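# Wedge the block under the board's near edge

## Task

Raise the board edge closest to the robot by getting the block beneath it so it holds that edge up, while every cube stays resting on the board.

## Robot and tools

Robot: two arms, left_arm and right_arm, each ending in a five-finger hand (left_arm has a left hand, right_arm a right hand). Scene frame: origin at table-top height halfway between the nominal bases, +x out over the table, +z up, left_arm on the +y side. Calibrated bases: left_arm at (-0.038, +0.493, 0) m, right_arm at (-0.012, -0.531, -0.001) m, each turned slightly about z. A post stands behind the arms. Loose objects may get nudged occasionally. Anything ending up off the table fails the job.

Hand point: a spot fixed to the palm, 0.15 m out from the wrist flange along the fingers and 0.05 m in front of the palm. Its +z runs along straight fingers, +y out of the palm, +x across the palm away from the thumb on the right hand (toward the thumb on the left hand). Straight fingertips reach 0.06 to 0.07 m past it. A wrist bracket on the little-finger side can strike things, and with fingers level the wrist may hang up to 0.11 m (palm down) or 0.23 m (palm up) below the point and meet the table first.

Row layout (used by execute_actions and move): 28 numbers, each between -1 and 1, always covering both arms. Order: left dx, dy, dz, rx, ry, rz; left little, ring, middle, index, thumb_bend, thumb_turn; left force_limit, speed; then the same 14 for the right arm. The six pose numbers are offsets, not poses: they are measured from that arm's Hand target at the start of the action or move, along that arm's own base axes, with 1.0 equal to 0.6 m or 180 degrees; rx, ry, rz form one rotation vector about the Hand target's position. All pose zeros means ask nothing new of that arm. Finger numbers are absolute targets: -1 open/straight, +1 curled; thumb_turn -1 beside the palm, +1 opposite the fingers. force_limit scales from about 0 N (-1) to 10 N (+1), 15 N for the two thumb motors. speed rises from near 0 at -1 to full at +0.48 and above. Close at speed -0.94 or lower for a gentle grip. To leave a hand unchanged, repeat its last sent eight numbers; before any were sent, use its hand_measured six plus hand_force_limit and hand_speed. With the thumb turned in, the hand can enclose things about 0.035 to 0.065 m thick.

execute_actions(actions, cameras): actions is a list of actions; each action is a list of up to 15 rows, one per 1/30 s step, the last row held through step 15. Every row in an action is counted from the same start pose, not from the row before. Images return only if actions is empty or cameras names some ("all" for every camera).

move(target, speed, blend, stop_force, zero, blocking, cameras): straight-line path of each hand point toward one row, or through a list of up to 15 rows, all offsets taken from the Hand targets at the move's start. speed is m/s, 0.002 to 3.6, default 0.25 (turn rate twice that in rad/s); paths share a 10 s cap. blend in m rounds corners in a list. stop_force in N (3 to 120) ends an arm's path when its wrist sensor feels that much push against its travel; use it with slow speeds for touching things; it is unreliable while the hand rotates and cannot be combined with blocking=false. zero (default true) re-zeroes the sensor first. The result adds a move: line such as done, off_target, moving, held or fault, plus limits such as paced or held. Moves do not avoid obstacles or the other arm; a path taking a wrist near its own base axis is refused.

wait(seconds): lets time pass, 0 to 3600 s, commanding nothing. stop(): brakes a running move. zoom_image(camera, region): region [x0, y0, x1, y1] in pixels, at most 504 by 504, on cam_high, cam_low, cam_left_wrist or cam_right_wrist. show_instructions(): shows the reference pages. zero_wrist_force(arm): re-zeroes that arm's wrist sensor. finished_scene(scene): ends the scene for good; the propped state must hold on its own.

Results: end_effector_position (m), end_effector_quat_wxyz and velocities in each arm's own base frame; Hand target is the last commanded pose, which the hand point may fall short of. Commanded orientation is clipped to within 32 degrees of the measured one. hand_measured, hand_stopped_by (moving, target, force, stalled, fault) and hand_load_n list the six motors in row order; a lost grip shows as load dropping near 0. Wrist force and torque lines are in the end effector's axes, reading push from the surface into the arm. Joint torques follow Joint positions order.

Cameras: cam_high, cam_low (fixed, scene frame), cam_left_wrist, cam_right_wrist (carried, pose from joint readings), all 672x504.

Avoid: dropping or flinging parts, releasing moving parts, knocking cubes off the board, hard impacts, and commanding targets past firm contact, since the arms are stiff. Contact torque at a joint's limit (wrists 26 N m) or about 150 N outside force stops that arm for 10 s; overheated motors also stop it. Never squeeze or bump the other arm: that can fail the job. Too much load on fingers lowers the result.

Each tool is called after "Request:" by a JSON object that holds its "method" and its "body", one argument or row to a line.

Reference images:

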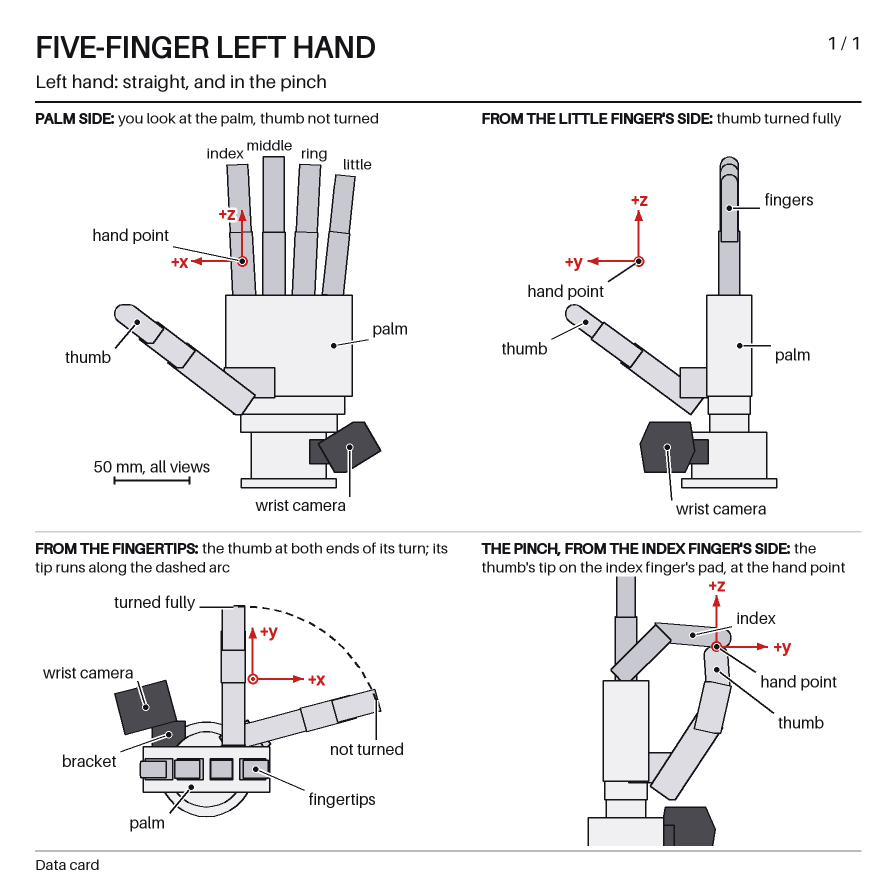

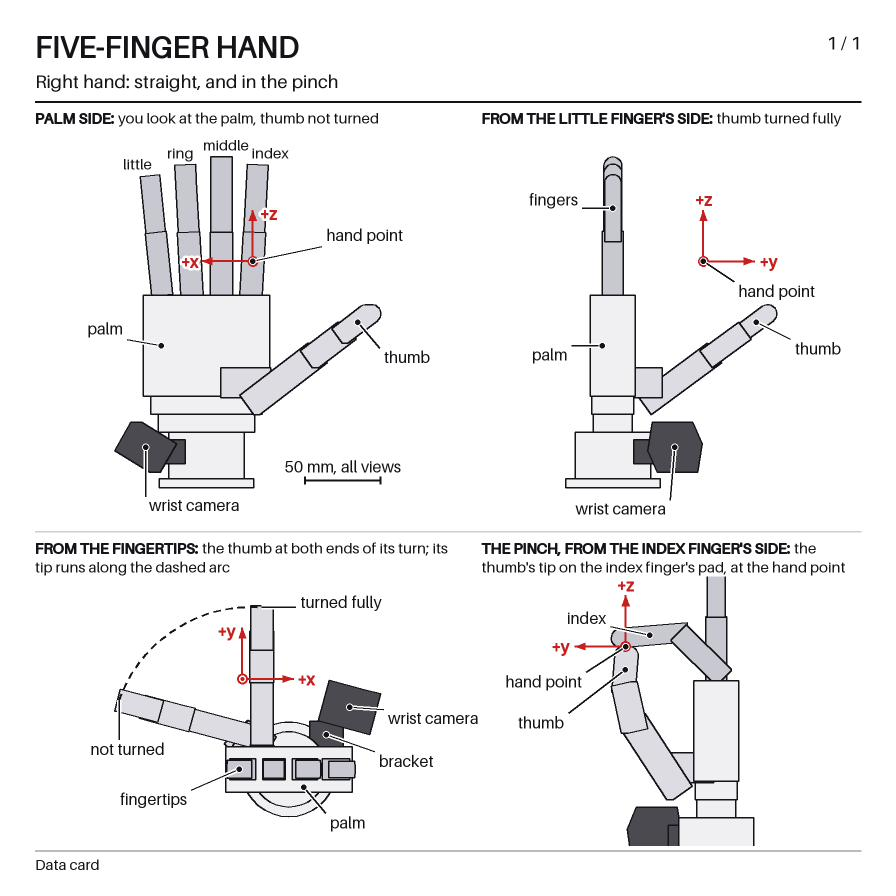

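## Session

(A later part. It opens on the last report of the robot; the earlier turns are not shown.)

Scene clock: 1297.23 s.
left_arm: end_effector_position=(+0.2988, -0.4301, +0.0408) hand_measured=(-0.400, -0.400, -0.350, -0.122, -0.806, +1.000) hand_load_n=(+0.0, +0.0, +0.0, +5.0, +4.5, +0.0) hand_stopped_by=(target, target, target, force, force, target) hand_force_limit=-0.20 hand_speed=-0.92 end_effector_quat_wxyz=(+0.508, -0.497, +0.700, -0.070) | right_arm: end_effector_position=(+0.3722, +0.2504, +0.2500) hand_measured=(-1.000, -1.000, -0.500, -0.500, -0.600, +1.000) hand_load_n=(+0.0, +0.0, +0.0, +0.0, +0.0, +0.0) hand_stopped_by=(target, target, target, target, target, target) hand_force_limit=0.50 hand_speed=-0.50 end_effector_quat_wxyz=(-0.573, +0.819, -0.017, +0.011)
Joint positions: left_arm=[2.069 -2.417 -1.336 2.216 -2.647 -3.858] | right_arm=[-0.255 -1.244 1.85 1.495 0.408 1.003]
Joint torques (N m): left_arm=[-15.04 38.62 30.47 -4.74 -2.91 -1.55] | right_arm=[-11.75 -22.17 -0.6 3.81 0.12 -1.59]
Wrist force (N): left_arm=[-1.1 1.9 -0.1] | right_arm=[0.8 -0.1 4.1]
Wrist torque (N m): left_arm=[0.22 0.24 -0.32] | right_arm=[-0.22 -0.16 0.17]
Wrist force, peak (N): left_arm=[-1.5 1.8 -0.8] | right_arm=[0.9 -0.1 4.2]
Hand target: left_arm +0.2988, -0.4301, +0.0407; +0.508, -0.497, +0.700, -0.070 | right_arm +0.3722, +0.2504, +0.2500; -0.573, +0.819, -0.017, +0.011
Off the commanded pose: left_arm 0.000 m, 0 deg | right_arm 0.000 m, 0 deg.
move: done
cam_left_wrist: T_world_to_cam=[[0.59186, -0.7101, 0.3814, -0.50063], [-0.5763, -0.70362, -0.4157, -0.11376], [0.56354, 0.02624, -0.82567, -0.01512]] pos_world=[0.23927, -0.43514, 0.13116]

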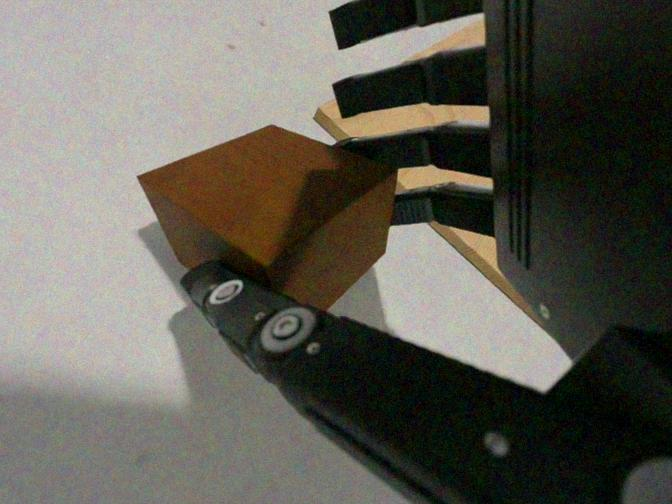

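Request:
{"method": "move", "body": {
  "target": [
    [0,-0.0095,-0.0104,0,0,0,-0.4,-0.4,-0.35,0.1,-0.55,1,-0.2,-0.92,0,0,0,0,0,0,-1,-1,-0.5,-0.5,-0.6,1,0.5,-0.5],
    [0,-0.017,-0.0222,0,0,0,-0.4,-0.4,-0.35,0.1,-0.55,1,-0.2,-0.92,0,0,0,0,0,0,-1,-1,-0.5,-0.5,-0.6,1,0.5,-0.5]
  ],
  "speed": 0.01,
  "blend": [0.002,0],
  "cameras": ["cam_left_wrist"]
}}

Scene clock: 1303.63 s.
left_arm: end_effector_position=(+0.2988, -0.4403, +0.0275) hand_measured=(-0.400, -0.400, -0.350, -0.122, -0.806, +1.000) hand_load_n=(+0.0, +0.0, +0.0, +5.0, +4.5, +0.0) hand_stopped_by=(target, target, target, force, force, target) hand_force_limit=-0.20 hand_speed=-0.92 end_effector_quat_wxyz=(+0.508, -0.497, +0.700, -0.070) | right_arm: end_effector_position=(+0.3722, +0.2504, +0.2500) hand_measured=(-1.000, -1.000, -0.500, -0.500, -0.600, +1.000) hand_load_n=(+0.0, +0.0, +0.0, +0.0, +0.0, +0.0) hand_stopped_by=(target, target, target, target, target, target) hand_force_limit=0.50 hand_speed=-0.50 end_effector_quat_wxyz=(-0.573, +0.819, -0.017, +0.011)
Joint positions: left_arm=[2.06 -2.459 -1.299 2.204 -2.647 -3.877] | right_arm=[-0.255 -1.244 1.85 1.495 0.408 1.003]
Joint torques (N m): left_arm=[-14.63 41.03 28.62 -4.56 -2.92 -1.63] | right_arm=[-11.5 -22.52 -0.69 3.82 0.02 -1.55]
Wrist force (N): left_arm=[-0.9 1.9 -0.2] | right_arm=[1.0 0.1 3.8]
Wrist torque (N m): left_arm=[0.25 0.21 -0.32] | right_arm=[-0.17 -0.17 0.18]
Wrist force, peak (N): left_arm=[-1.2 2.3 -0.4] | right_arm=[1.0 -0.1 4.2]
Hand target: left_arm +0.2988, -0.4403, +0.0274; +0.508, -0.497, +0.700, -0.070 | right_arm +0.3722, +0.2504, +0.2500; -0.573, +0.819, -0.017, +0.011
Off the commanded pose: left_arm 0.000 m, 0 deg | right_arm 0.000 m, 0 deg.
move: done
cam_left_wrist: T_world_to_cam=[[0.5919, -0.71009, 0.38134, -0.5028], [-0.57626, -0.70361, -0.41576, -0.12647], [0.56354, 0.02634, -0.82567, -0.02579]] pos_world=[0.23927, -0.44534, 0.11786]

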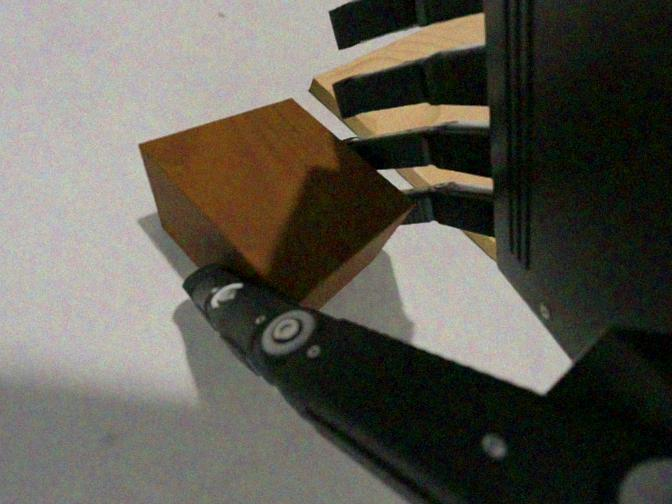

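Request:
{"method": "move", "body": {
  "target": [0,-0.0054,-0.015,0,0,0,-0.4,-0.4,-0.35,0.1,-0.55,1,-0.2,-0.92,0,0,0,0,0,0,-1,-1,-0.5,-0.5,-0.6,1,0.5,-0.5],
  "speed": 0.005,
  "stop_force": 4,
  "cameras": ["cam_left_wrist"]
}}

Scene clock: 1309.00 s.
left_arm: end_effector_position=(+0.2988, -0.4426, +0.0211) hand_measured=(-0.400, -0.400, -0.350, -0.122, -0.806, +1.000) hand_load_n=(+0.0, +0.5, +0.0, +4.5, +4.5, +0.5) hand_stopped_by=(target, target, target, force, force, target) hand_force_limit=-0.20 hand_speed=-0.92 end_effector_quat_wxyz=(+0.508, -0.497, +0.700, -0.070) | right_arm: end_effector_position=(+0.3722, +0.2504, +0.2500) hand_measured=(-1.000, -1.000, -0.500, -0.500, -0.600, +1.000) hand_load_n=(+0.0, +0.0, +0.0, +0.0, +0.0, +0.0) hand_stopped_by=(target, target, target, target, target, target) hand_force_limit=0.50 hand_speed=-0.50 end_effector_quat_wxyz=(-0.573, +0.819, -0.017, +0.011)
Joint positions: left_arm=[2.058 -2.473 -1.291 2.207 -2.647 -3.881] | right_arm=[-0.255 -1.244 1.85 1.495 0.408 1.003]
Joint torques (N m): left_arm=[3.9 55.35 -0.58 -4.4 -1.49 1.46] | right_arm=[-11.06 -22.72 -1.2 3.78 -0.03 -1.44]
Wrist force (N): left_arm=[-1.3 0.8 -0.9] | right_arm=[0.7 0.0 4.1]
Wrist torque (N m): left_arm=[0.20 0.22 -0.32] | right_arm=[-0.21 -0.14 0.17]
Wrist force, peak (N): left_arm=[-4.5 -0.7 -2.2] | right_arm=[0.9 0.0 4.2]
Hand target: left_arm +0.2988, -0.4426, +0.0211; +0.508, -0.497, +0.700, -0.070 (not the last commanded pose) | right_arm +0.3722, +0.2504, +0.2500; -0.573, +0.819, -0.017, +0.011
Off the commanded pose: left_arm 0.003 m, 0 deg | right_arm 0.000 m, 0 deg.
move: contact (left_arm)
cam_left_wrist: T_world_to_cam=[[0.59182, -0.71012, 0.38141, -0.50197], [-0.5763, -0.70359, -0.41575, -0.13074], [0.56359, 0.02624, -0.82564, -0.03093]] pos_world=[0.23917, -0.44764, 0.11156]

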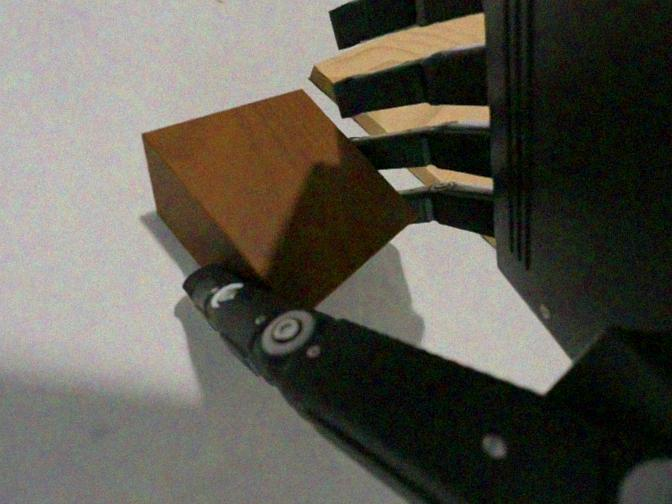

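Request:
{"method": "move", "body": {
  "target": [0,0,0,0,0,0,-0.4,-0.4,-0.35,-0.2,-0.9,1,-0.2,-0.95,0,0,0,0,0,0,-1,-1,-0.5,-0.5,-0.6,1,0.5,-0.5]
}}

Request:
{"method": "move", "body": {
  "target": [0,0,0,0,0,0,-0.4,-0.4,-0.4,-0.45,-1,1,-0.2,-0.9,0,0,0,0,0,0,-1,-1,-0.5,-0.5,-0.6,1,0.5,-0.5],
  "cameras": ["cam_left_wrist"]
}}

Scene clock: 1315.33 s.
left_arm: end_effector_position=(+0.2988, -0.4426, +0.0211) hand_measured=(-0.400, -0.400, -0.350, -0.200, -0.900, +1.000) hand_load_n=(+0.0, +0.0, +0.0, +0.0, +0.0, +0.0) hand_stopped_by=(target, target, target, target, target, target) hand_force_limit=-0.20 hand_speed=-0.95 end_effector_quat_wxyz=(+0.508, -0.497, +0.700, -0.070) | right_arm: end_effector_position=(+0.3722, +0.2504, +0.2500) hand_measured=(-1.000, -1.000, -0.500, -0.500, -0.600, +1.000) hand_load_n=(+0.0, +0.0, +0.0, +0.0, +0.0, -0.5) hand_stopped_by=(target, target, target, target, target, target) hand_force_limit=0.50 hand_speed=-0.50 end_effector_quat_wxyz=(-0.573, +0.819, -0.017, +0.011)
Joint positions: left_arm=[2.058 -2.473 -1.291 2.207 -2.647 -3.881] | right_arm=[-0.255 -1.244 1.85 1.495 0.408 1.003]
Joint torques (N m): left_arm=[6.46 54.1 0.36 -4.22 -1.5 1.49] | right_arm=[-10.38 -22.08 -0.51 3.73 0.01 -1.42]
Wrist force (N): left_arm=[-2.2 0.6 -0.9] | right_arm=[0.9 -0.1 4.2]
Wrist torque (N m): left_arm=[0.16 0.30 -0.33] | right_arm=[-0.22 -0.16 0.17]
Wrist force, peak (N): left_arm=[-2.6 0.5 -1.5] | right_arm=[0.9 0.0 4.2]
Hand target: left_arm +0.2988, -0.4426, +0.0211; +0.508, -0.497, +0.700, -0.070 | right_arm +0.3722, +0.2504, +0.2500; -0.573, +0.819, -0.017, +0.011
Off the commanded pose: left_arm 0.000 m, 0 deg | right_arm 0.000 m, 0 deg.
move: done

Scene clock: 1316.50 s.
left_arm: end_effector_position=(+0.2988, -0.4426, +0.0211) hand_measured=(-0.400, -0.400, -0.400, -0.450, -1.000, +1.000) hand_load_n=(+0.0, +0.0, +0.0, +0.0, +0.0, +0.0) hand_stopped_by=(target, target, target, target, target, target) hand_force_limit=-0.20 hand_speed=-0.90 end_effector_quat_wxyz=(+0.508, -0.497, +0.700, -0.070) | right_arm: end_effector_position=(+0.3722, +0.2504, +0.2500) hand_measured=(-1.000, -1.000, -0.500, -0.500, -0.600, +1.000) hand_load_n=(+0.0, +0.0, +0.0, +0.0, +0.0, +0.0) hand_stopped_by=(target, target, target, target, target, target) hand_force_limit=0.50 hand_speed=-0.50 end_effector_quat_wxyz=(-0.573, +0.819, -0.017, +0.011)
Joint positions: left_arm=[2.058 -2.473 -1.291 2.207 -2.647 -3.881] | right_arm=[-0.255 -1.244 1.85 1.495 0.408 1.003]
Joint torques (N m): left_arm=[6.9 54.2 0.47 -4.3 -1.25 1.37] | right_arm=[-10.45 -22.24 -0.72 3.68 -0.05 -1.42]
Wrist force (N): left_arm=[-1.3 1.3 -0.3] | right_arm=[0.8 -0.1 4.0]
Wrist torque (N m): left_arm=[0.20 0.25 -0.31] | right_arm=[-0.21 -0.16 0.17]
Wrist force, peak (N): left_arm=[-3.3 0.1 -1.6] | right_arm=[1.0 0.0 4.2]
Hand target: left_arm +0.2988, -0.4426, +0.0211; +0.508, -0.497, +0.700, -0.070 | right_arm +0.3722, +0.2504, +0.2500; -0.573, +0.819, -0.017, +0.011
Off the commanded pose: left_arm 0.000 m, 0 deg | right_arm 0.000 m, 0 deg.
move: done
cam_left_wrist: T_world_to_cam=[[0.59189, -0.71008, 0.38138, -0.50203], [-0.57622, -0.70363, -0.41579, -0.13072], [0.56359, 0.02634, -0.82563, -0.03095]] pos_world=[0.23927, -0.44764, 0.11156]

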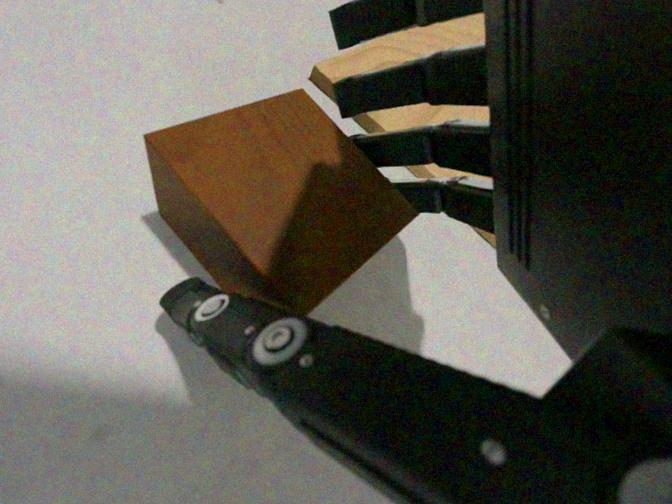

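Request:
{"method": "move", "body": {
  "target": [
    [0,0,0.12,0,0,0,-0.4,-0.4,-0.4,-0.45,-1,1,-0.2,-0.5,0,0,0,0,0,0,-1,-1,-0.5,-0.5,-0.6,1,0.5,-0.5],
    [0.05,0,0.25,-0.2222,0,0,-0.4,-0.4,-0.4,-0.45,-1,1,-0.2,-0.5,0,0,0,0,0,0,-1,-1,-0.5,-0.5,-0.6,1,0.5,-0.5]
  ],
  "speed": [0.1,0.25],
  "blend": [0.02,0]
}}

Request:
{"method": "move", "body": {
  "target": [0.75,0.05,0.05,0,0,0,-0.4,-0.4,-0.4,-0.45,-1,1,-0.2,-0.5,0,0,0,0,0,0,-1,-1,-0.5,-0.5,-0.6,1,0.5,-0.5],
  "speed": 0.25,
  "cameras": ["cam_left_wrist","cam_high"]
}}

Scene clock: 1366.50 s.
left_arm: end_effector_position=(+0.3288, -0.4426, +0.1711) hand_measured=(-0.400, -0.400, -0.400, -0.450, -1.000, +1.000) hand_load_n=(+0.0, +0.0, +0.0, +0.0, +0.0, +0.0) hand_stopped_by=(target, target, target, target, target, target) hand_force_limit=-0.20 hand_speed=-0.50 end_effector_quat_wxyz=(-0.307, +0.641, -0.634, +0.305) | right_arm: end_effector_position=(+0.3722, +0.2504, +0.2500) hand_measured=(-1.000, -1.000, -0.500, -0.500, -0.600, +1.000) hand_load_n=(+0.0, +0.0, +0.0, +0.0, +0.0, +0.0) hand_stopped_by=(target, target, target, target, target, target) hand_force_limit=0.50 hand_speed=-0.50 end_effector_quat_wxyz=(-0.573, +0.819, -0.017, +0.011)
Joint positions: left_arm=[2.266 -1.893 -1.585 2.577 -2.219 -3.795] | right_arm=[-0.255 -1.244 1.85 1.495 0.408 1.003]
Joint torques (N m): left_arm=[11.67 37.46 3.86 0.61 0.42 1.78] | right_arm=[-9.98 -22.74 -0.74 3.74 -0.06 -1.34]
Wrist force (N): left_arm=[-1.1 1.3 -0.6] | right_arm=[0.8 -0.1 3.9]
Wrist torque (N m): left_arm=[0.26 0.26 -0.28] | right_arm=[-0.21 -0.15 0.17]
Wrist force, peak (N): left_arm=[-1.7 1.4 -0.6] | right_arm=[0.9 0.0 4.4]
Hand target: left_arm +0.3288, -0.4426, +0.1711; -0.307, +0.641, -0.634, +0.305 | right_arm +0.3722, +0.2504, +0.2500; -0.573, +0.819, -0.017, +0.011
Off the commanded pose: left_arm 0.000 m, 0 deg | right_arm 0.000 m, 0 deg.
move: done

Scene clock: 1369.37 s.
left_arm: end_effector_position=(+0.7778, -0.4120, +0.2007) hand_measured=(-0.400, -0.400, -0.400, -0.450, -1.000, +1.000) hand_load_n=(+0.0, +0.0, +0.0, +0.0, +0.0, +0.0) hand_stopped_by=(target, target, target, target, target, target) hand_force_limit=-0.20 hand_speed=-0.50 end_effector_quat_wxyz=(-0.318, +0.628, -0.622, +0.343) | right_arm: end_effector_position=(+0.3722, +0.2504, +0.2500) hand_measured=(-1.000, -1.000, -0.500, -0.500, -0.600, +1.000) hand_load_n=(+0.0, -0.5, +0.0, +0.0, +0.0, +0.0) hand_stopped_by=(target, target, target, target, target, target) hand_force_limit=0.50 hand_speed=-0.50 end_effector_quat_wxyz=(-0.573, +0.819, -0.017, +0.011)
Joint positions: left_arm=[2.778 -2.737 -0.035 2.149 -1.841 -3.374] | right_arm=[-0.255 -1.244 1.85 1.495 0.408 1.003]
Joint torques (N m): left_arm=[12.6 51.48 34.04 -2.32 0.96 1.86] | right_arm=[-9.52 -22.36 -0.18 3.72 -0.06 -1.3]
Wrist force (N): left_arm=[-1.1 1.0 -0.9] | right_arm=[0.8 0.0 4.2]
Wrist torque (N m): left_arm=[0.22 0.24 -0.34] | right_arm=[-0.20 -0.15 0.17]
Wrist force, peak (N): left_arm=[-1.2 1.9 -1.7] | right_arm=[0.8 -0.1 4.4]
Hand target: left_arm +0.7788, -0.4126, +0.2011; -0.307, +0.641, -0.634, +0.305 | right_arm +0.3722, +0.2504, +0.2500; -0.573, +0.819, -0.017, +0.011
Off the commanded pose: left_arm 0.001 m, 5 deg | right_arm 0.000 m, 0 deg.
elbow stopped short (left arm): the move would have taken joint 3 (elbow) straighter than the controller allows.
move: off_target (left_arm)
cam_left_wrist: T_world_to_cam=[[0.52741, -0.28319, 0.80103, -0.69044], [-0.60035, -0.79135, 0.11552, 0.11743], [0.60118, -0.54183, -0.58738, -0.46456]] pos_world=[0.71393, -0.3543, 0.26662]
Images, in order (width x height): cam_high 672x504, cam_left_wrist 672x504.

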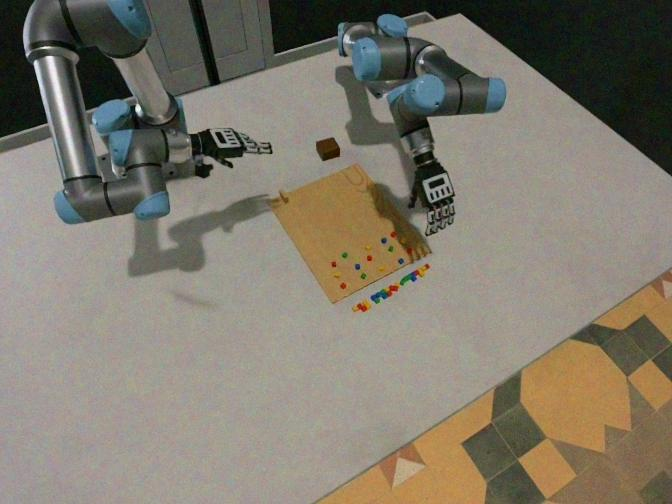

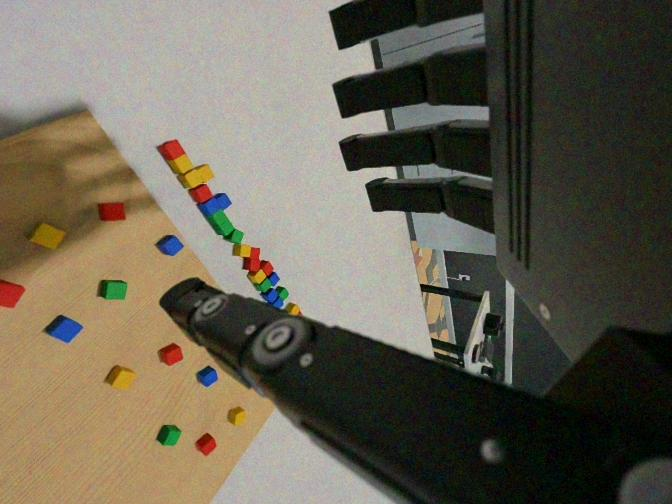

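Request:
{"method": "zoom_image", "body": {
  "camera": "cam_left_wrist",
  "region": [150, 130, 310, 330]
}}

Scaled by 2.520.

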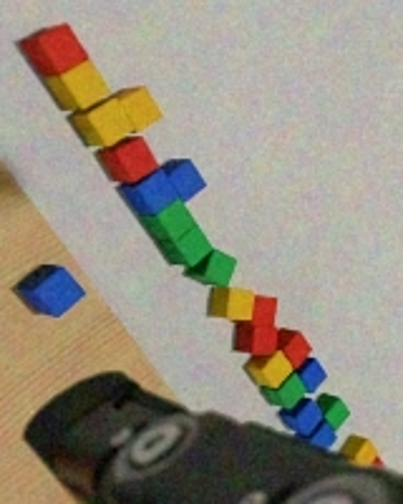

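Request:
{"method": "move", "body": {
  "target": [0.077,0.061,-0.1685,0,-0.0483,0,-1,-1,-1,0,-0.5,0.79,-0.8,0,0,0,0,0,0,0,-1,-1,-0.5,-0.5,-0.6,1,0.5,-0.5],
  "speed": 0.1,
  "cameras": ["cam_left_wrist"]
}}

Scene clock: 1475.43 s.
left_arm: end_effector_position=(+0.8250, -0.3760, +0.1001) hand_measured=(-1.000, -1.000, -1.000, +0.000, -0.500, +0.790) hand_load_n=(+0.0, +0.0, +0.0, +0.0, +0.0, +0.0) hand_stopped_by=(target, target, target, target, target, target) hand_force_limit=-0.80 hand_speed=0.00 end_effector_quat_wxyz=(-0.354, +0.616, -0.609, +0.353) | right_arm: end_effector_position=(+0.3722, +0.2504, +0.2500) hand_measured=(-1.000, -1.000, -0.500, -0.500, -0.600, +1.000) hand_load_n=(+0.0, +0.0, +0.0, +0.0, +0.0, +0.0) hand_stopped_by=(target, target, target, target, target, target) hand_force_limit=0.50 hand_speed=-0.50 end_effector_quat_wxyz=(-0.573, +0.819, -0.017, +0.011)
Joint positions: left_arm=[2.829 -2.643 -0.508 2.604 -1.847 -3.309] | right_arm=[-0.255 -1.244 1.85 1.495 0.408 1.003]
Joint torques (N m): left_arm=[12.95 65.08 7.31 2.04 0.99 1.87] | right_arm=[-9.11 -22.43 -0.42 3.73 -0.2 -1.21]
Wrist force (N): left_arm=[-1.2 1.1 -0.9] | right_arm=[0.7 0.0 4.3]
Wrist torque (N m): left_arm=[0.24 0.26 -0.35] | right_arm=[-0.22 -0.15 0.16]
Wrist force, peak (N): left_arm=[-1.3 1.3 -1.6] | right_arm=[0.9 0.0 4.5]
Hand target: left_arm +0.8250, -0.3760, +0.1000; -0.354, +0.616, -0.609, +0.353 | right_arm +0.3722, +0.2504, +0.2500; -0.573, +0.819, -0.017, +0.011
Off the commanded pose: left_arm 0.000 m, 0 deg | right_arm 0.000 m, 0 deg.
move: done
cam_left_wrist: T_world_to_cam=[[0.47202, -0.29887, 0.82938, -0.58756], [-0.58985, -0.80625, 0.04516, 0.17862], [0.65519, -0.51053, -0.55685, -0.5684]] pos_world=[0.75511, -0.32177, 0.16273]

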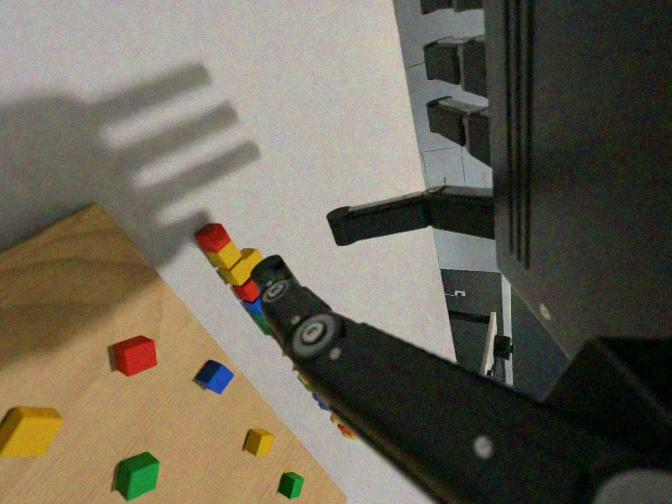

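Request:
{"method": "move", "body": {
  "target": [0.012,0.0072,-0.0833,0,0,0,-1,-1,-1,0,-0.5,0.79,-0.8,0,0,0,0,0,0,0,-1,-1,-0.5,-0.5,-0.6,1,0.5,-0.5],
  "speed": 0.08,
  "cameras": ["cam_left_wrist"]
}}

Request:
{"method": "zoom_image", "body": {
  "camera": "cam_left_wrist",
  "region": [220, 170, 380, 330]
}}

Scene clock: 1486.53 s.
left_arm: end_effector_position=(+0.8322, -0.3717, +0.0502) hand_measured=(-1.000, -1.000, -1.000, +0.000, -0.500, +0.790) hand_load_n=(+0.0, +0.0, +0.0, +0.0, +0.0, +0.0) hand_stopped_by=(target, target, target, target, target, target) hand_force_limit=-0.80 hand_speed=0.00 end_effector_quat_wxyz=(-0.354, +0.616, -0.609, +0.353) | right_arm: end_effector_position=(+0.3722, +0.2504, +0.2500) hand_measured=(-1.000, -1.000, -0.500, -0.500, -0.600, +1.000) hand_load_n=(+0.0, +0.0, +0.0, +0.0, +0.0, +0.0) hand_stopped_by=(target, target, target, target, target, target) hand_force_limit=0.50 hand_speed=-0.50 end_effector_quat_wxyz=(-0.573, +0.819, -0.017, +0.011)
Joint positions: left_arm=[2.838 -2.675 -0.571 2.702 -1.839 -3.304] | right_arm=[-0.255 -1.244 1.85 1.495 0.408 1.003]
Joint torques (N m): left_arm=[12.37 51.57 6.93 1.78 0.83 1.84] | right_arm=[-9.04 -22.49 -0.65 3.66 -0.16 -1.13]
Wrist force (N): left_arm=[-1.3 1.1 -0.8] | right_arm=[1.0 0.0 4.2]
Wrist torque (N m): left_arm=[0.23 0.27 -0.35] | right_arm=[-0.20 -0.18 0.18]
Wrist force, peak (N): left_arm=[-1.7 1.4 -0.8] | right_arm=[1.0 -0.1 4.5]
Hand target: left_arm +0.8322, -0.3717, +0.0500; -0.354, +0.616, -0.609, +0.353 | right_arm +0.3722, +0.2504, +0.2500; -0.573, +0.819, -0.017, +0.011
Off the commanded pose: left_arm 0.000 m, 0 deg | right_arm 0.000 m, 0 deg.
move: done
cam_left_wrist: T_world_to_cam=[[0.47188, -0.29887, 0.82946, -0.54819], [-0.58985, -0.80625, 0.04506, 0.1886], [0.65529, -0.51052, -0.55675, -0.59879]] pos_world=[0.76231, -0.31747, 0.11283]

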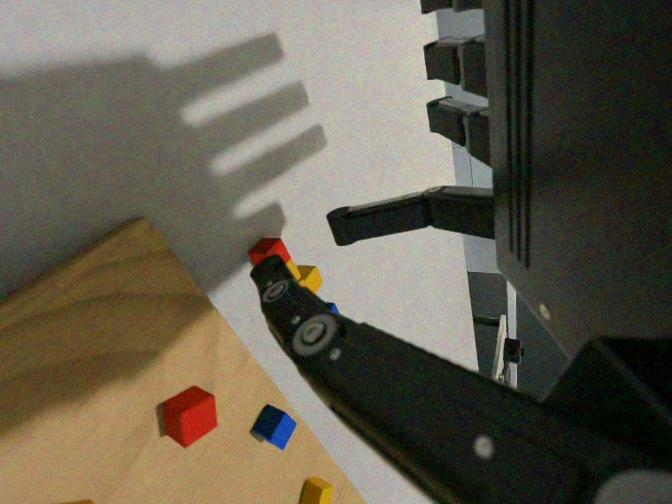

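Scaled by 3.150.

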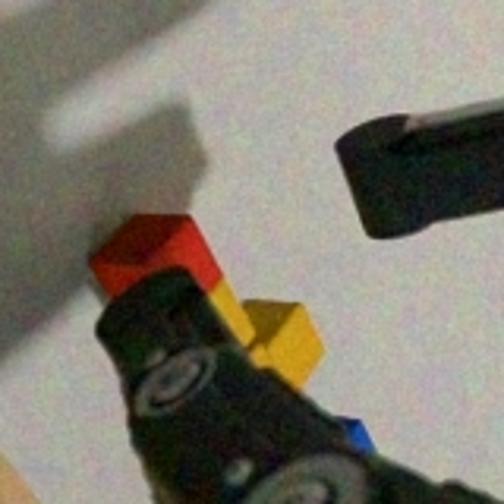

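Request:
{"method": "move", "body": {
  "target": [0.0035,0.0045,0,0,0,0,-1,-1,-1,0.1,-0.25,0.65,-0.8,0,0,0,0,0,0,0,-1,-1,-0.5,-0.5,-0.6,1,0.5,-0.5],
  "speed": 0.08,
  "cameras": ["cam_left_wrist"]
}}

Request:
{"method": "zoom_image", "body": {
  "camera": "cam_left_wrist",
  "region": [220, 170, 380, 330]
}}

Scene clock: 1515.37 s.
left_arm: end_effector_position=(+0.8343, -0.3690, +0.0500) hand_measured=(-1.000, -1.000, -1.000, +0.100, -0.250, +0.650) hand_load_n=(+0.0, +0.0, +0.0, +0.0, +0.0, +0.0) hand_stopped_by=(target, target, target, target, target, target) hand_force_limit=-0.80 hand_speed=0.00 end_effector_quat_wxyz=(-0.354, +0.616, -0.609, +0.353) | right_arm: end_effector_position=(+0.3722, +0.2504, +0.2500) hand_measured=(-1.000, -1.000, -0.500, -0.500, -0.600, +1.000) hand_load_n=(+0.0, +0.0, +0.0, +0.0, +0.0, +0.0) hand_stopped_by=(target, target, target, target, target, target) hand_force_limit=0.50 hand_speed=-0.50 end_effector_quat_wxyz=(-0.573, +0.819, -0.017, +0.011)
Joint positions: left_arm=[2.842 -2.678 -0.567 2.701 -1.835 -3.302] | right_arm=[-0.255 -1.244 1.85 1.495 0.408 1.003]
Joint torques (N m): left_arm=[11.58 51.85 35.66 -2.15 1.15 1.59] | right_arm=[-8.86 -23.13 -1.09 3.68 -0.21 -1.16]
Wrist force (N): left_arm=[-1.1 1.2 -0.9] | right_arm=[1.1 0.0 4.2]
Wrist torque (N m): left_arm=[0.26 0.25 -0.35] | right_arm=[-0.21 -0.19 0.18]
Wrist force, peak (N): left_arm=[-1.4 1.4 -1.1] | right_arm=[0.9 -0.2 4.5]
Hand target: left_arm +0.8343, -0.3690, +0.0500; -0.354, +0.616, -0.609, +0.353 | right_arm +0.3722, +0.2504, +0.2500; -0.573, +0.819, -0.017, +0.011
Off the commanded pose: left_arm 0.000 m, 0 deg | right_arm 0.000 m, 0 deg.
move: done
cam_left_wrist: T_world_to_cam=[[0.47188, -0.29887, 0.82946, -0.54829], [-0.58985, -0.80625, 0.04506, 0.19203], [0.65529, -0.51052, -0.55675, -0.59884]] pos_world=[0.76441, -0.31477, 0.11273]

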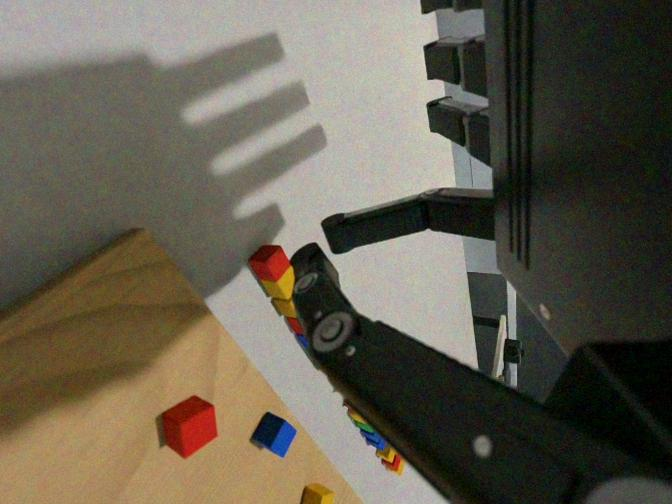

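Scaled by 3.150.

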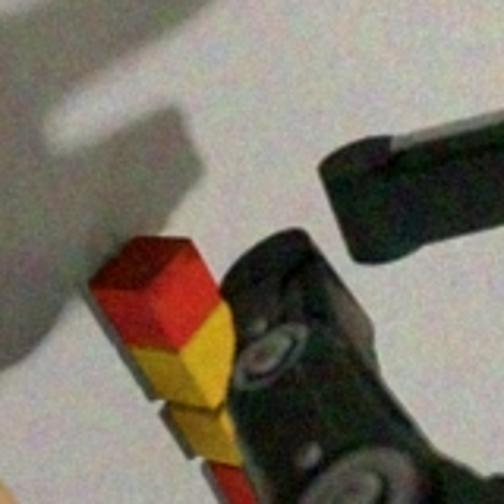

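Request:
{"method": "move", "body": {
  "target": [0,0,0,0,0,0,-1,-1,-1,0.1,-0.25,0.35,-0.8,0,0,0,0,0,0,0,-1,-1,-0.5,-0.5,-0.6,1,0.5,-0.5],
  "cameras": ["cam_left_wrist"]
}}

Request:
{"method": "zoom_image", "body": {
  "camera": "cam_left_wrist",
  "region": [220, 170, 380, 330]
}}

Scene clock: 1528.27 s.
left_arm: end_effector_position=(+0.8343, -0.3690, +0.0500) hand_measured=(-1.000, -1.000, -1.000, +0.100, -0.250, +0.350) hand_load_n=(+0.0, +0.0, +0.0, +0.0, +0.0, +0.0) hand_stopped_by=(target, target, target, target, target, target) hand_force_limit=-0.80 hand_speed=0.00 end_effector_quat_wxyz=(-0.354, +0.616, -0.609, +0.353) | right_arm: end_effector_position=(+0.3722, +0.2504, +0.2500) hand_measured=(-1.000, -1.000, -0.500, -0.500, -0.600, +1.000) hand_load_n=(+0.0, +0.0, +0.0, +0.0, +0.0, +0.0) hand_stopped_by=(target, target, target, target, target, target) hand_force_limit=0.50 hand_speed=-0.50 end_effector_quat_wxyz=(-0.573, +0.819, -0.017, +0.011)
Joint positions: left_arm=[2.842 -2.678 -0.567 2.7 -1.835 -3.302] | right_arm=[-0.255 -1.244 1.85 1.495 0.408 1.003]
Joint torques (N m): left_arm=[12.15 51.34 35.17 -2.07 0.94 1.71] | right_arm=[-8.28 -22.44 -0.52 3.67 -0.18 -1.06]
Wrist force (N): left_arm=[-1.5 1.1 -1.2] | right_arm=[0.8 0.0 4.5]
Wrist torque (N m): left_arm=[0.26 0.29 -0.37] | right_arm=[-0.23 -0.16 0.17]
Wrist force, peak (N): left_arm=[-1.5 1.4 -1.2] | right_arm=[0.9 -0.1 4.6]
Hand target: left_arm +0.8343, -0.3690, +0.0500; -0.354, +0.616, -0.609, +0.353 | right_arm +0.3722, +0.2504, +0.2500; -0.573, +0.819, -0.017, +0.011
Off the commanded pose: left_arm 0.000 m, 0 deg | right_arm 0.000 m, 0 deg.
move: done
cam_left_wrist: T_world_to_cam=[[0.47188, -0.29887, 0.82946, -0.54829], [-0.58985, -0.80625, 0.04506, 0.19203], [0.65529, -0.51052, -0.55675, -0.59884]] pos_world=[0.76441, -0.31477, 0.11273]

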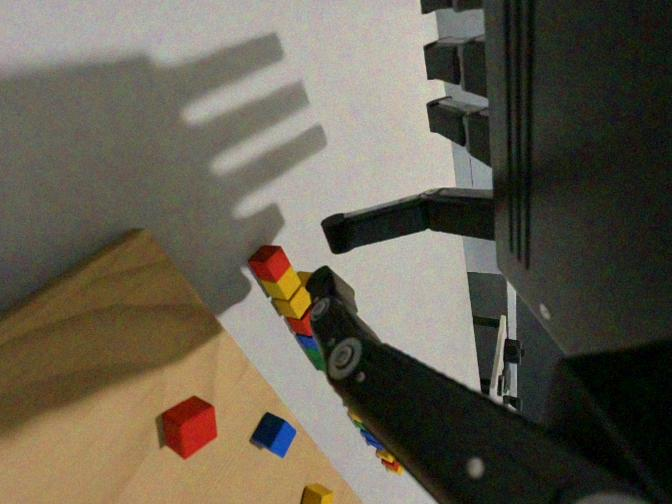

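Scaled by 3.150.

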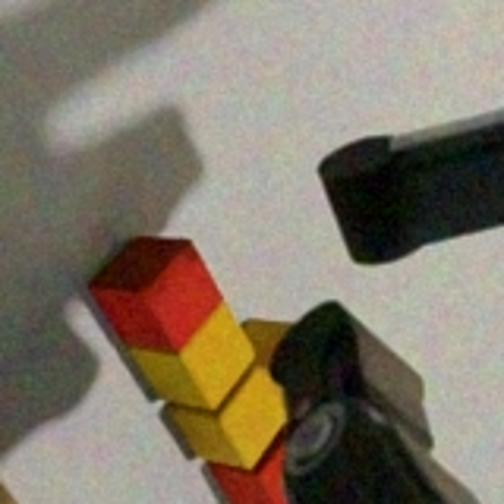

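Request:
{"method": "move", "body": {
  "target": [0,0,-0.0433,0,0,0,-1,-1,-1,-0.02,-0.55,0.65,-0.8,0,0,0,0,0,0,0,-1,-1,-0.5,-0.5,-0.6,1,0.5,-0.5],
  "speed": 0.03,
  "stop_force": 4,
  "cameras": ["cam_left_wrist"]
}}

Request:
{"method": "zoom_image", "body": {
  "camera": "cam_left_wrist",
  "region": [240, 170, 400, 330]
}}

Scene clock: 1548.07 s.
left_arm: end_effector_position=(+0.8343, -0.3690, +0.0241) hand_measured=(-1.000, -1.000, -1.000, -0.020, -0.550, +0.650) hand_load_n=(+0.0, +0.0, +0.0, +0.0, +0.0, +0.0) hand_stopped_by=(target, target, target, target, target, target) hand_force_limit=-0.80 hand_speed=0.00 end_effector_quat_wxyz=(-0.354, +0.616, -0.609, +0.353) | right_arm: end_effector_position=(+0.3722, +0.2504, +0.2500) hand_measured=(-1.000, -1.000, -0.500, -0.500, -0.600, +1.000) hand_load_n=(+0.0, -0.5, -0.5, +0.0, +0.0, +0.0) hand_stopped_by=(target, target, target, target, target, target) hand_force_limit=0.50 hand_speed=-0.50 end_effector_quat_wxyz=(-0.573, +0.819, -0.017, +0.011)
Joint positions: left_arm=[2.842 -2.692 -0.605 2.753 -1.835 -3.302] | right_arm=[-0.255 -1.244 1.85 1.495 0.408 1.003]
Joint torques (N m): left_arm=[8.66 51.73 5.51 2.13 -0.66 -0.47] | right_arm=[-8.4 -22.67 -0.64 3.67 -0.2 -1.04]
Wrist force (N): left_arm=[-1.1 1.1 -0.6] | right_arm=[1.0 0.0 4.5]
Wrist torque (N m): left_arm=[0.24 0.26 -0.34] | right_arm=[-0.23 -0.19 0.18]
Wrist force, peak (N): left_arm=[-1.6 1.4 -1.1] | right_arm=[1.0 -0.1 4.6]
Hand target: left_arm +0.8343, -0.3690, +0.0241; -0.354, +0.616, -0.609, +0.353 | right_arm +0.3722, +0.2504, +0.2500; -0.573, +0.819, -0.017, +0.011
Off the commanded pose: left_arm 0.000 m, 0 deg | right_arm 0.000 m, 0 deg.
move: done
cam_left_wrist: T_world_to_cam=[[0.47188, -0.29887, 0.82946, -0.52673], [-0.58985, -0.80625, 0.04506, 0.1932], [0.65529, -0.51052, -0.55675, -0.61332]] pos_world=[0.76441, -0.31477, 0.08673]

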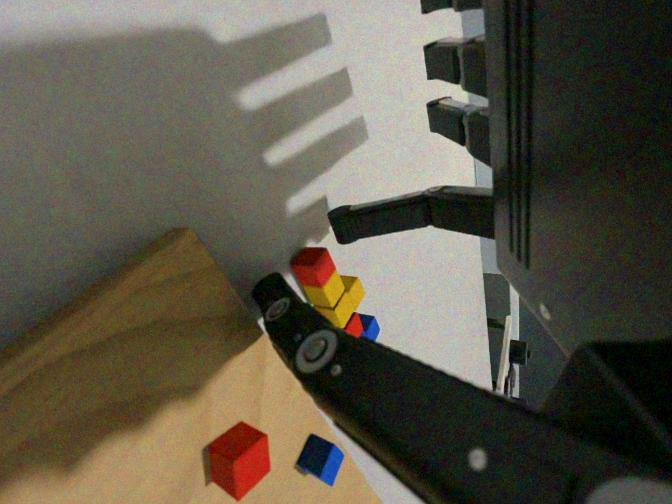

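Scaled by 3.150.

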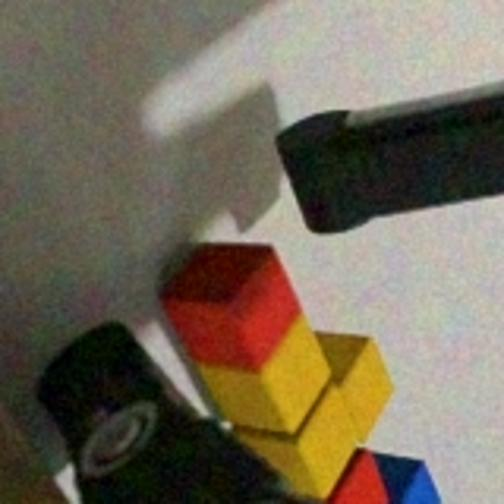

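Request:
{"method": "move", "body": {
  "target": [
    [-0.0033,0.003,0,0,0,0,-1,-1,-1,0,-0.4,0.5,-0.8,-0.3,0,0,0,0,0,0,-1,-1,-0.5,-0.5,-0.6,1,0.5,-0.5],
    [-0.0033,0.003,-0.0133,0,0,0,-1,-1,-1,0,-0.4,0.5,-0.8,-0.3,0,0,0,0,0,0,-1,-1,-0.5,-0.5,-0.6,1,0.5,-0.5]
  ],
  "speed": 0.02,
  "cameras": ["cam_left_wrist"]
}}

Request:
{"method": "zoom_image", "body": {
  "camera": "cam_left_wrist",
  "region": [240, 170, 400, 330]
}}

Scene clock: 1599.33 s.
left_arm: end_effector_position=(+0.8324, -0.3672, +0.0164) hand_measured=(-1.000, -1.000, -1.000, +0.000, -0.400, +0.500) hand_load_n=(+0.0, +0.0, +0.0, +0.0, +0.0, +0.0) hand_stopped_by=(target, target, target, target, target, target) hand_force_limit=-0.80 hand_speed=-0.30 end_effector_quat_wxyz=(-0.354, +0.616, -0.609, +0.353) | right_arm: end_effector_position=(+0.3722, +0.2504, +0.2500) hand_measured=(-1.000, -1.000, -0.500, -0.500, -0.600, +1.000) hand_load_n=(+0.0, +0.0, +0.0, +0.0, +0.0, +0.0) hand_stopped_by=(target, target, target, target, target, target) hand_force_limit=0.50 hand_speed=-0.50 end_effector_quat_wxyz=(-0.573, +0.819, -0.017, +0.011)
Joint positions: left_arm=[2.844 -2.687 -0.636 2.779 -1.834 -3.301] | right_arm=[-0.255 -1.244 1.85 1.495 0.408 1.003]
Joint torques (N m): left_arm=[12.05 41.05 -0.47 0.08 0.98 1.69] | right_arm=[-8.09 -22.71 -1.19 3.67 -0.24 -0.92]
Wrist force (N): left_arm=[-1.8 -10.8 -5.5] | right_arm=[0.8 0.0 4.4]
Wrist torque (N m): left_arm=[0.04 0.23 -0.28] | right_arm=[-0.23 -0.17 0.17]
Wrist force, peak (N): left_arm=[-1.8 -10.8 -5.5] | right_arm=[0.8 0.0 4.6]
Hand target: left_arm +0.8324, -0.3672, +0.0161; -0.354, +0.616, -0.609, +0.353 | right_arm +0.3722, +0.2504, +0.2500; -0.573, +0.819, -0.017, +0.011
Off the commanded pose: left_arm 0.000 m, 0 deg | right_arm 0.000 m, 0 deg.
move: done
cam_left_wrist: T_world_to_cam=[[0.47174, -0.29876, 0.82958, -0.51878], [-0.58982, -0.80628, 0.04503, 0.19384], [0.65542, -0.51054, -0.55657, -0.61556]] pos_world=[0.76251, -0.31297, 0.07903]

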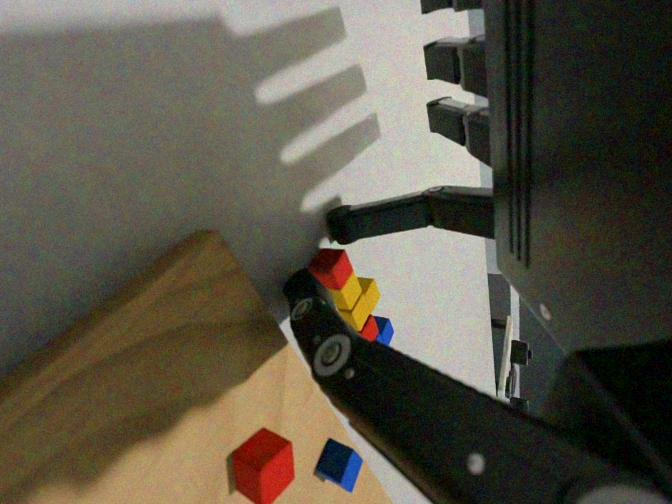

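Scaled by 3.150.

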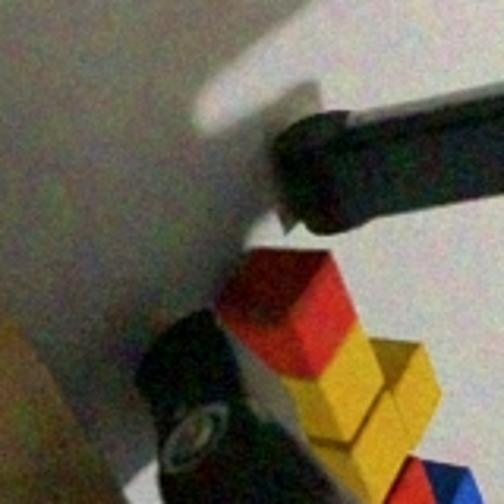

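Request:
{"method": "move", "body": {
  "target": [0,0,0.004,0,0,0,-1,-1,-1,0,-0.4,0.5,-0.8,-0.3,0,0,0,0,0,0,-1,-1,-0.5,-0.5,-0.6,1,0.5,-0.5],
  "speed": 0.02,
  "cameras": ["cam_left_wrist"]
}}

Request:
{"method": "zoom_image", "body": {
  "camera": "cam_left_wrist",
  "region": [240, 170, 400, 330]
}}

Scene clock: 1604.60 s.
left_arm: end_effector_position=(+0.8323, -0.3672, +0.0183) hand_measured=(-1.000, -1.000, -1.000, +0.000, -0.400, +0.500) hand_load_n=(+0.0, +0.5, +0.0, +0.0, +0.0, +0.0) hand_stopped_by=(target, target, target, target, target, target) hand_force_limit=-0.80 hand_speed=-0.30 end_effector_quat_wxyz=(-0.354, +0.616, -0.609, +0.353) | right_arm: end_effector_position=(+0.3722, +0.2504, +0.2500) hand_measured=(-1.000, -1.000, -0.500, -0.500, -0.600, +1.000) hand_load_n=(+0.0, +0.0, +0.0, +0.0, +0.0, +0.0) hand_stopped_by=(target, target, target, target, target, target) hand_force_limit=0.50 hand_speed=-0.50 end_effector_quat_wxyz=(-0.573, +0.819, -0.017, +0.011)
Joint positions: left_arm=[2.844 -2.685 -0.633 2.775 -1.834 -3.301] | right_arm=[-0.255 -1.244 1.85 1.495 0.408 1.003]
Joint torques (N m): left_arm=[0.44 65.85 36.05 -2.03 0.38 1.68] | right_arm=[-6.93 -22.51 -1.4 3.68 -0.29 -0.85]
Wrist force (N): left_arm=[-1.6 1.4 -0.8] | right_arm=[0.9 0.0 4.4]
Wrist torque (N m): left_arm=[0.29 0.33 -0.37] | right_arm=[-0.22 -0.17 0.18]
Wrist force, peak (N): left_arm=[-1.6 -17.3 -7.7] | right_arm=[0.9 -0.2 4.7]
Hand target: left_arm +0.8324, -0.3672, +0.0185; -0.354, +0.616, -0.609, +0.353 | right_arm +0.3722, +0.2504, +0.2500; -0.573, +0.819, -0.017, +0.011
Off the commanded pose: left_arm 0.000 m, 0 deg | right_arm 0.000 m, 0 deg.
move: done
cam_left_wrist: T_world_to_cam=[[0.47199, -0.29891, 0.82939, -0.52061], [-0.58987, -0.80624, 0.04512, 0.19374], [0.65519, -0.51053, -0.55685, -0.61418]] pos_world=[0.76241, -0.31297, 0.08103]

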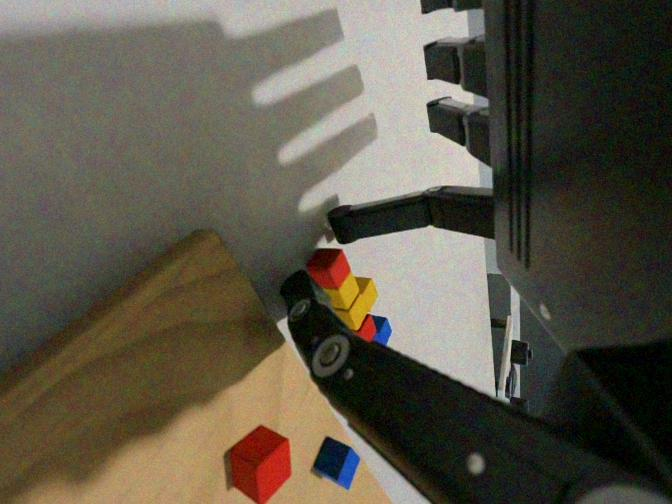

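Scaled by 3.150.

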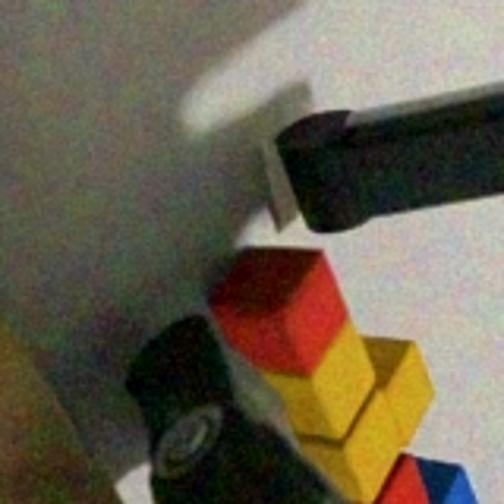

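Request:
{"method": "move", "body": {
  "target": [0,0,0,0,0,0,-1,-1,-1,0.06,-0.34,0.5,-0.8,-0.6,0,0,0,0,0,0,-1,-1,-0.5,-0.5,-0.6,1,0.5,-0.5]
}}

Request:
{"method": "move", "body": {
  "target": [0,0,-0.005,0,0,0,-1,-1,-1,0.06,-0.34,0.5,-0.8,-0.6,0,0,0,0,0,0,-1,-1,-0.5,-0.5,-0.6,1,0.5,-0.5],
  "speed": 0.01,
  "stop_force": 3,
  "cameras": ["cam_left_wrist"]
}}

Request:
{"method": "zoom_image", "body": {
  "camera": "cam_left_wrist",
  "region": [240, 170, 400, 330]
}}

Scene clock: 1615.97 s.
left_arm: end_effector_position=(+0.8324, -0.3672, +0.0185) hand_measured=(-1.000, -1.000, -1.000, +0.060, -0.340, +0.500) hand_load_n=(+0.0, +0.0, +0.0, +0.0, +0.0, +0.0) hand_stopped_by=(target, target, target, target, target, target) hand_force_limit=-0.80 hand_speed=-0.60 end_effector_quat_wxyz=(-0.354, +0.616, -0.609, +0.353) | right_arm: end_effector_position=(+0.3722, +0.2504, +0.2500) hand_measured=(-1.000, -1.000, -0.500, -0.500, -0.600, +1.000) hand_load_n=(+0.0, +0.0, +0.0, +0.0, +0.0, +0.0) hand_stopped_by=(target, target, target, target, target, target) hand_force_limit=0.50 hand_speed=-0.50 end_effector_quat_wxyz=(-0.573, +0.819, -0.017, +0.011)
Joint positions: left_arm=[2.844 -2.685 -0.633 2.775 -1.834 -3.301] | right_arm=[-0.255 -1.244 1.85 1.495 0.408 1.003]
Joint torques (N m): left_arm=[-7.43 65.79 34.54 -2.15 -1.28 -0.78] | right_arm=[-7.11 -22.25 -1.18 3.62 -0.26 -0.88]
Wrist force (N): left_arm=[-1.3 1.4 -0.9] | right_arm=[0.9 0.1 4.3]
Wrist torque (N m): left_arm=[0.31 0.28 -0.36] | right_arm=[-0.19 -0.17 0.18]
Wrist force, peak (N): left_arm=[-1.6 1.6 -0.9] | right_arm=[1.0 0.0 4.8]
Hand target: left_arm +0.8324, -0.3672, +0.0185; -0.354, +0.616, -0.609, +0.353 | right_arm +0.3722, +0.2504, +0.2500; -0.573, +0.819, -0.017, +0.011
Off the commanded pose: left_arm 0.000 m, 0 deg | right_arm 0.000 m, 0 deg.
move: done

Scene clock: 1617.77 s.
left_arm: end_effector_position=(+0.8324, -0.3672, +0.0164) hand_measured=(-1.000, -1.000, -1.000, +0.060, -0.340, +0.500) hand_load_n=(+0.0, +0.0, +0.0, +0.0, +0.0, +0.0) hand_stopped_by=(target, target, target, target, target, target) hand_force_limit=-0.80 hand_speed=-0.60 end_effector_quat_wxyz=(-0.354, +0.616, -0.609, +0.353) | right_arm: end_effector_position=(+0.3722, +0.2504, +0.2500) hand_measured=(-1.000, -1.000, -0.500, -0.500, -0.600, +1.000) hand_load_n=(+0.0, +0.0, +0.0, +0.0, +0.0, +0.0) hand_stopped_by=(target, target, target, target, target, target) hand_force_limit=0.50 hand_speed=-0.50 end_effector_quat_wxyz=(-0.573, +0.819, -0.017, +0.011)
Joint positions: left_arm=[2.844 -2.687 -0.636 2.779 -1.834 -3.301] | right_arm=[-0.255 -1.244 1.85 1.495 0.408 1.003]
Joint torques (N m): left_arm=[-7.54 63.14 33.26 -2.27 -1.11 -0.89] | right_arm=[-6.95 -22.44 -0.8 3.56 -0.26 -0.91]
Wrist force (N): left_arm=[-1.3 -1.8 -2.1] | right_arm=[1.0 0.1 4.5]
Wrist torque (N m): left_arm=[0.25 0.26 -0.34] | right_arm=[-0.21 -0.19 0.18]
Wrist force, peak (N): left_arm=[-1.5 -5.1 -2.9] | right_arm=[0.9 -0.4 4.7]
Hand target: left_arm +0.8324, -0.3672, +0.0164; -0.354, +0.616, -0.609, +0.353 (not the last commanded pose) | right_arm +0.3722, +0.2504, +0.2500; -0.573, +0.819, -0.017, +0.011
Off the commanded pose: left_arm 0.001 m, 0 deg | right_arm 0.000 m, 0 deg.
move: contact (left_arm)
cam_left_wrist: T_world_to_cam=[[0.47188, -0.29887, 0.82946, -0.51891], [-0.58985, -0.80625, 0.04506, 0.19387], [0.65529, -0.51052, -0.55675, -0.61544]] pos_world=[0.76251, -0.31297, 0.07903]

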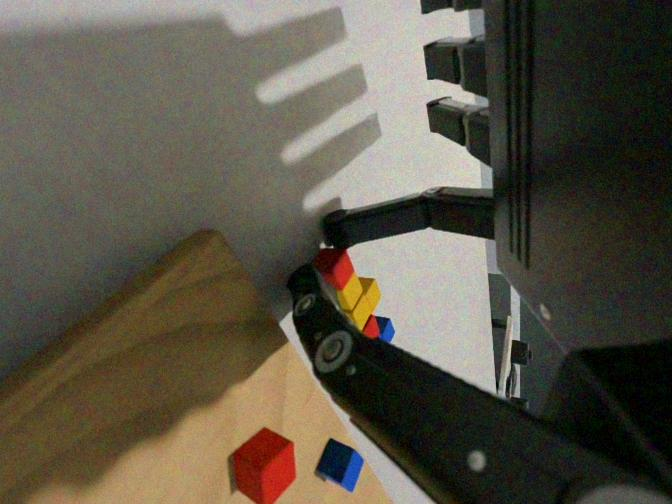

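Scaled by 3.150.

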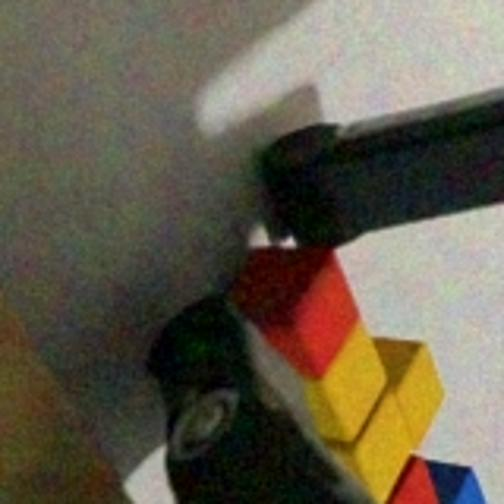

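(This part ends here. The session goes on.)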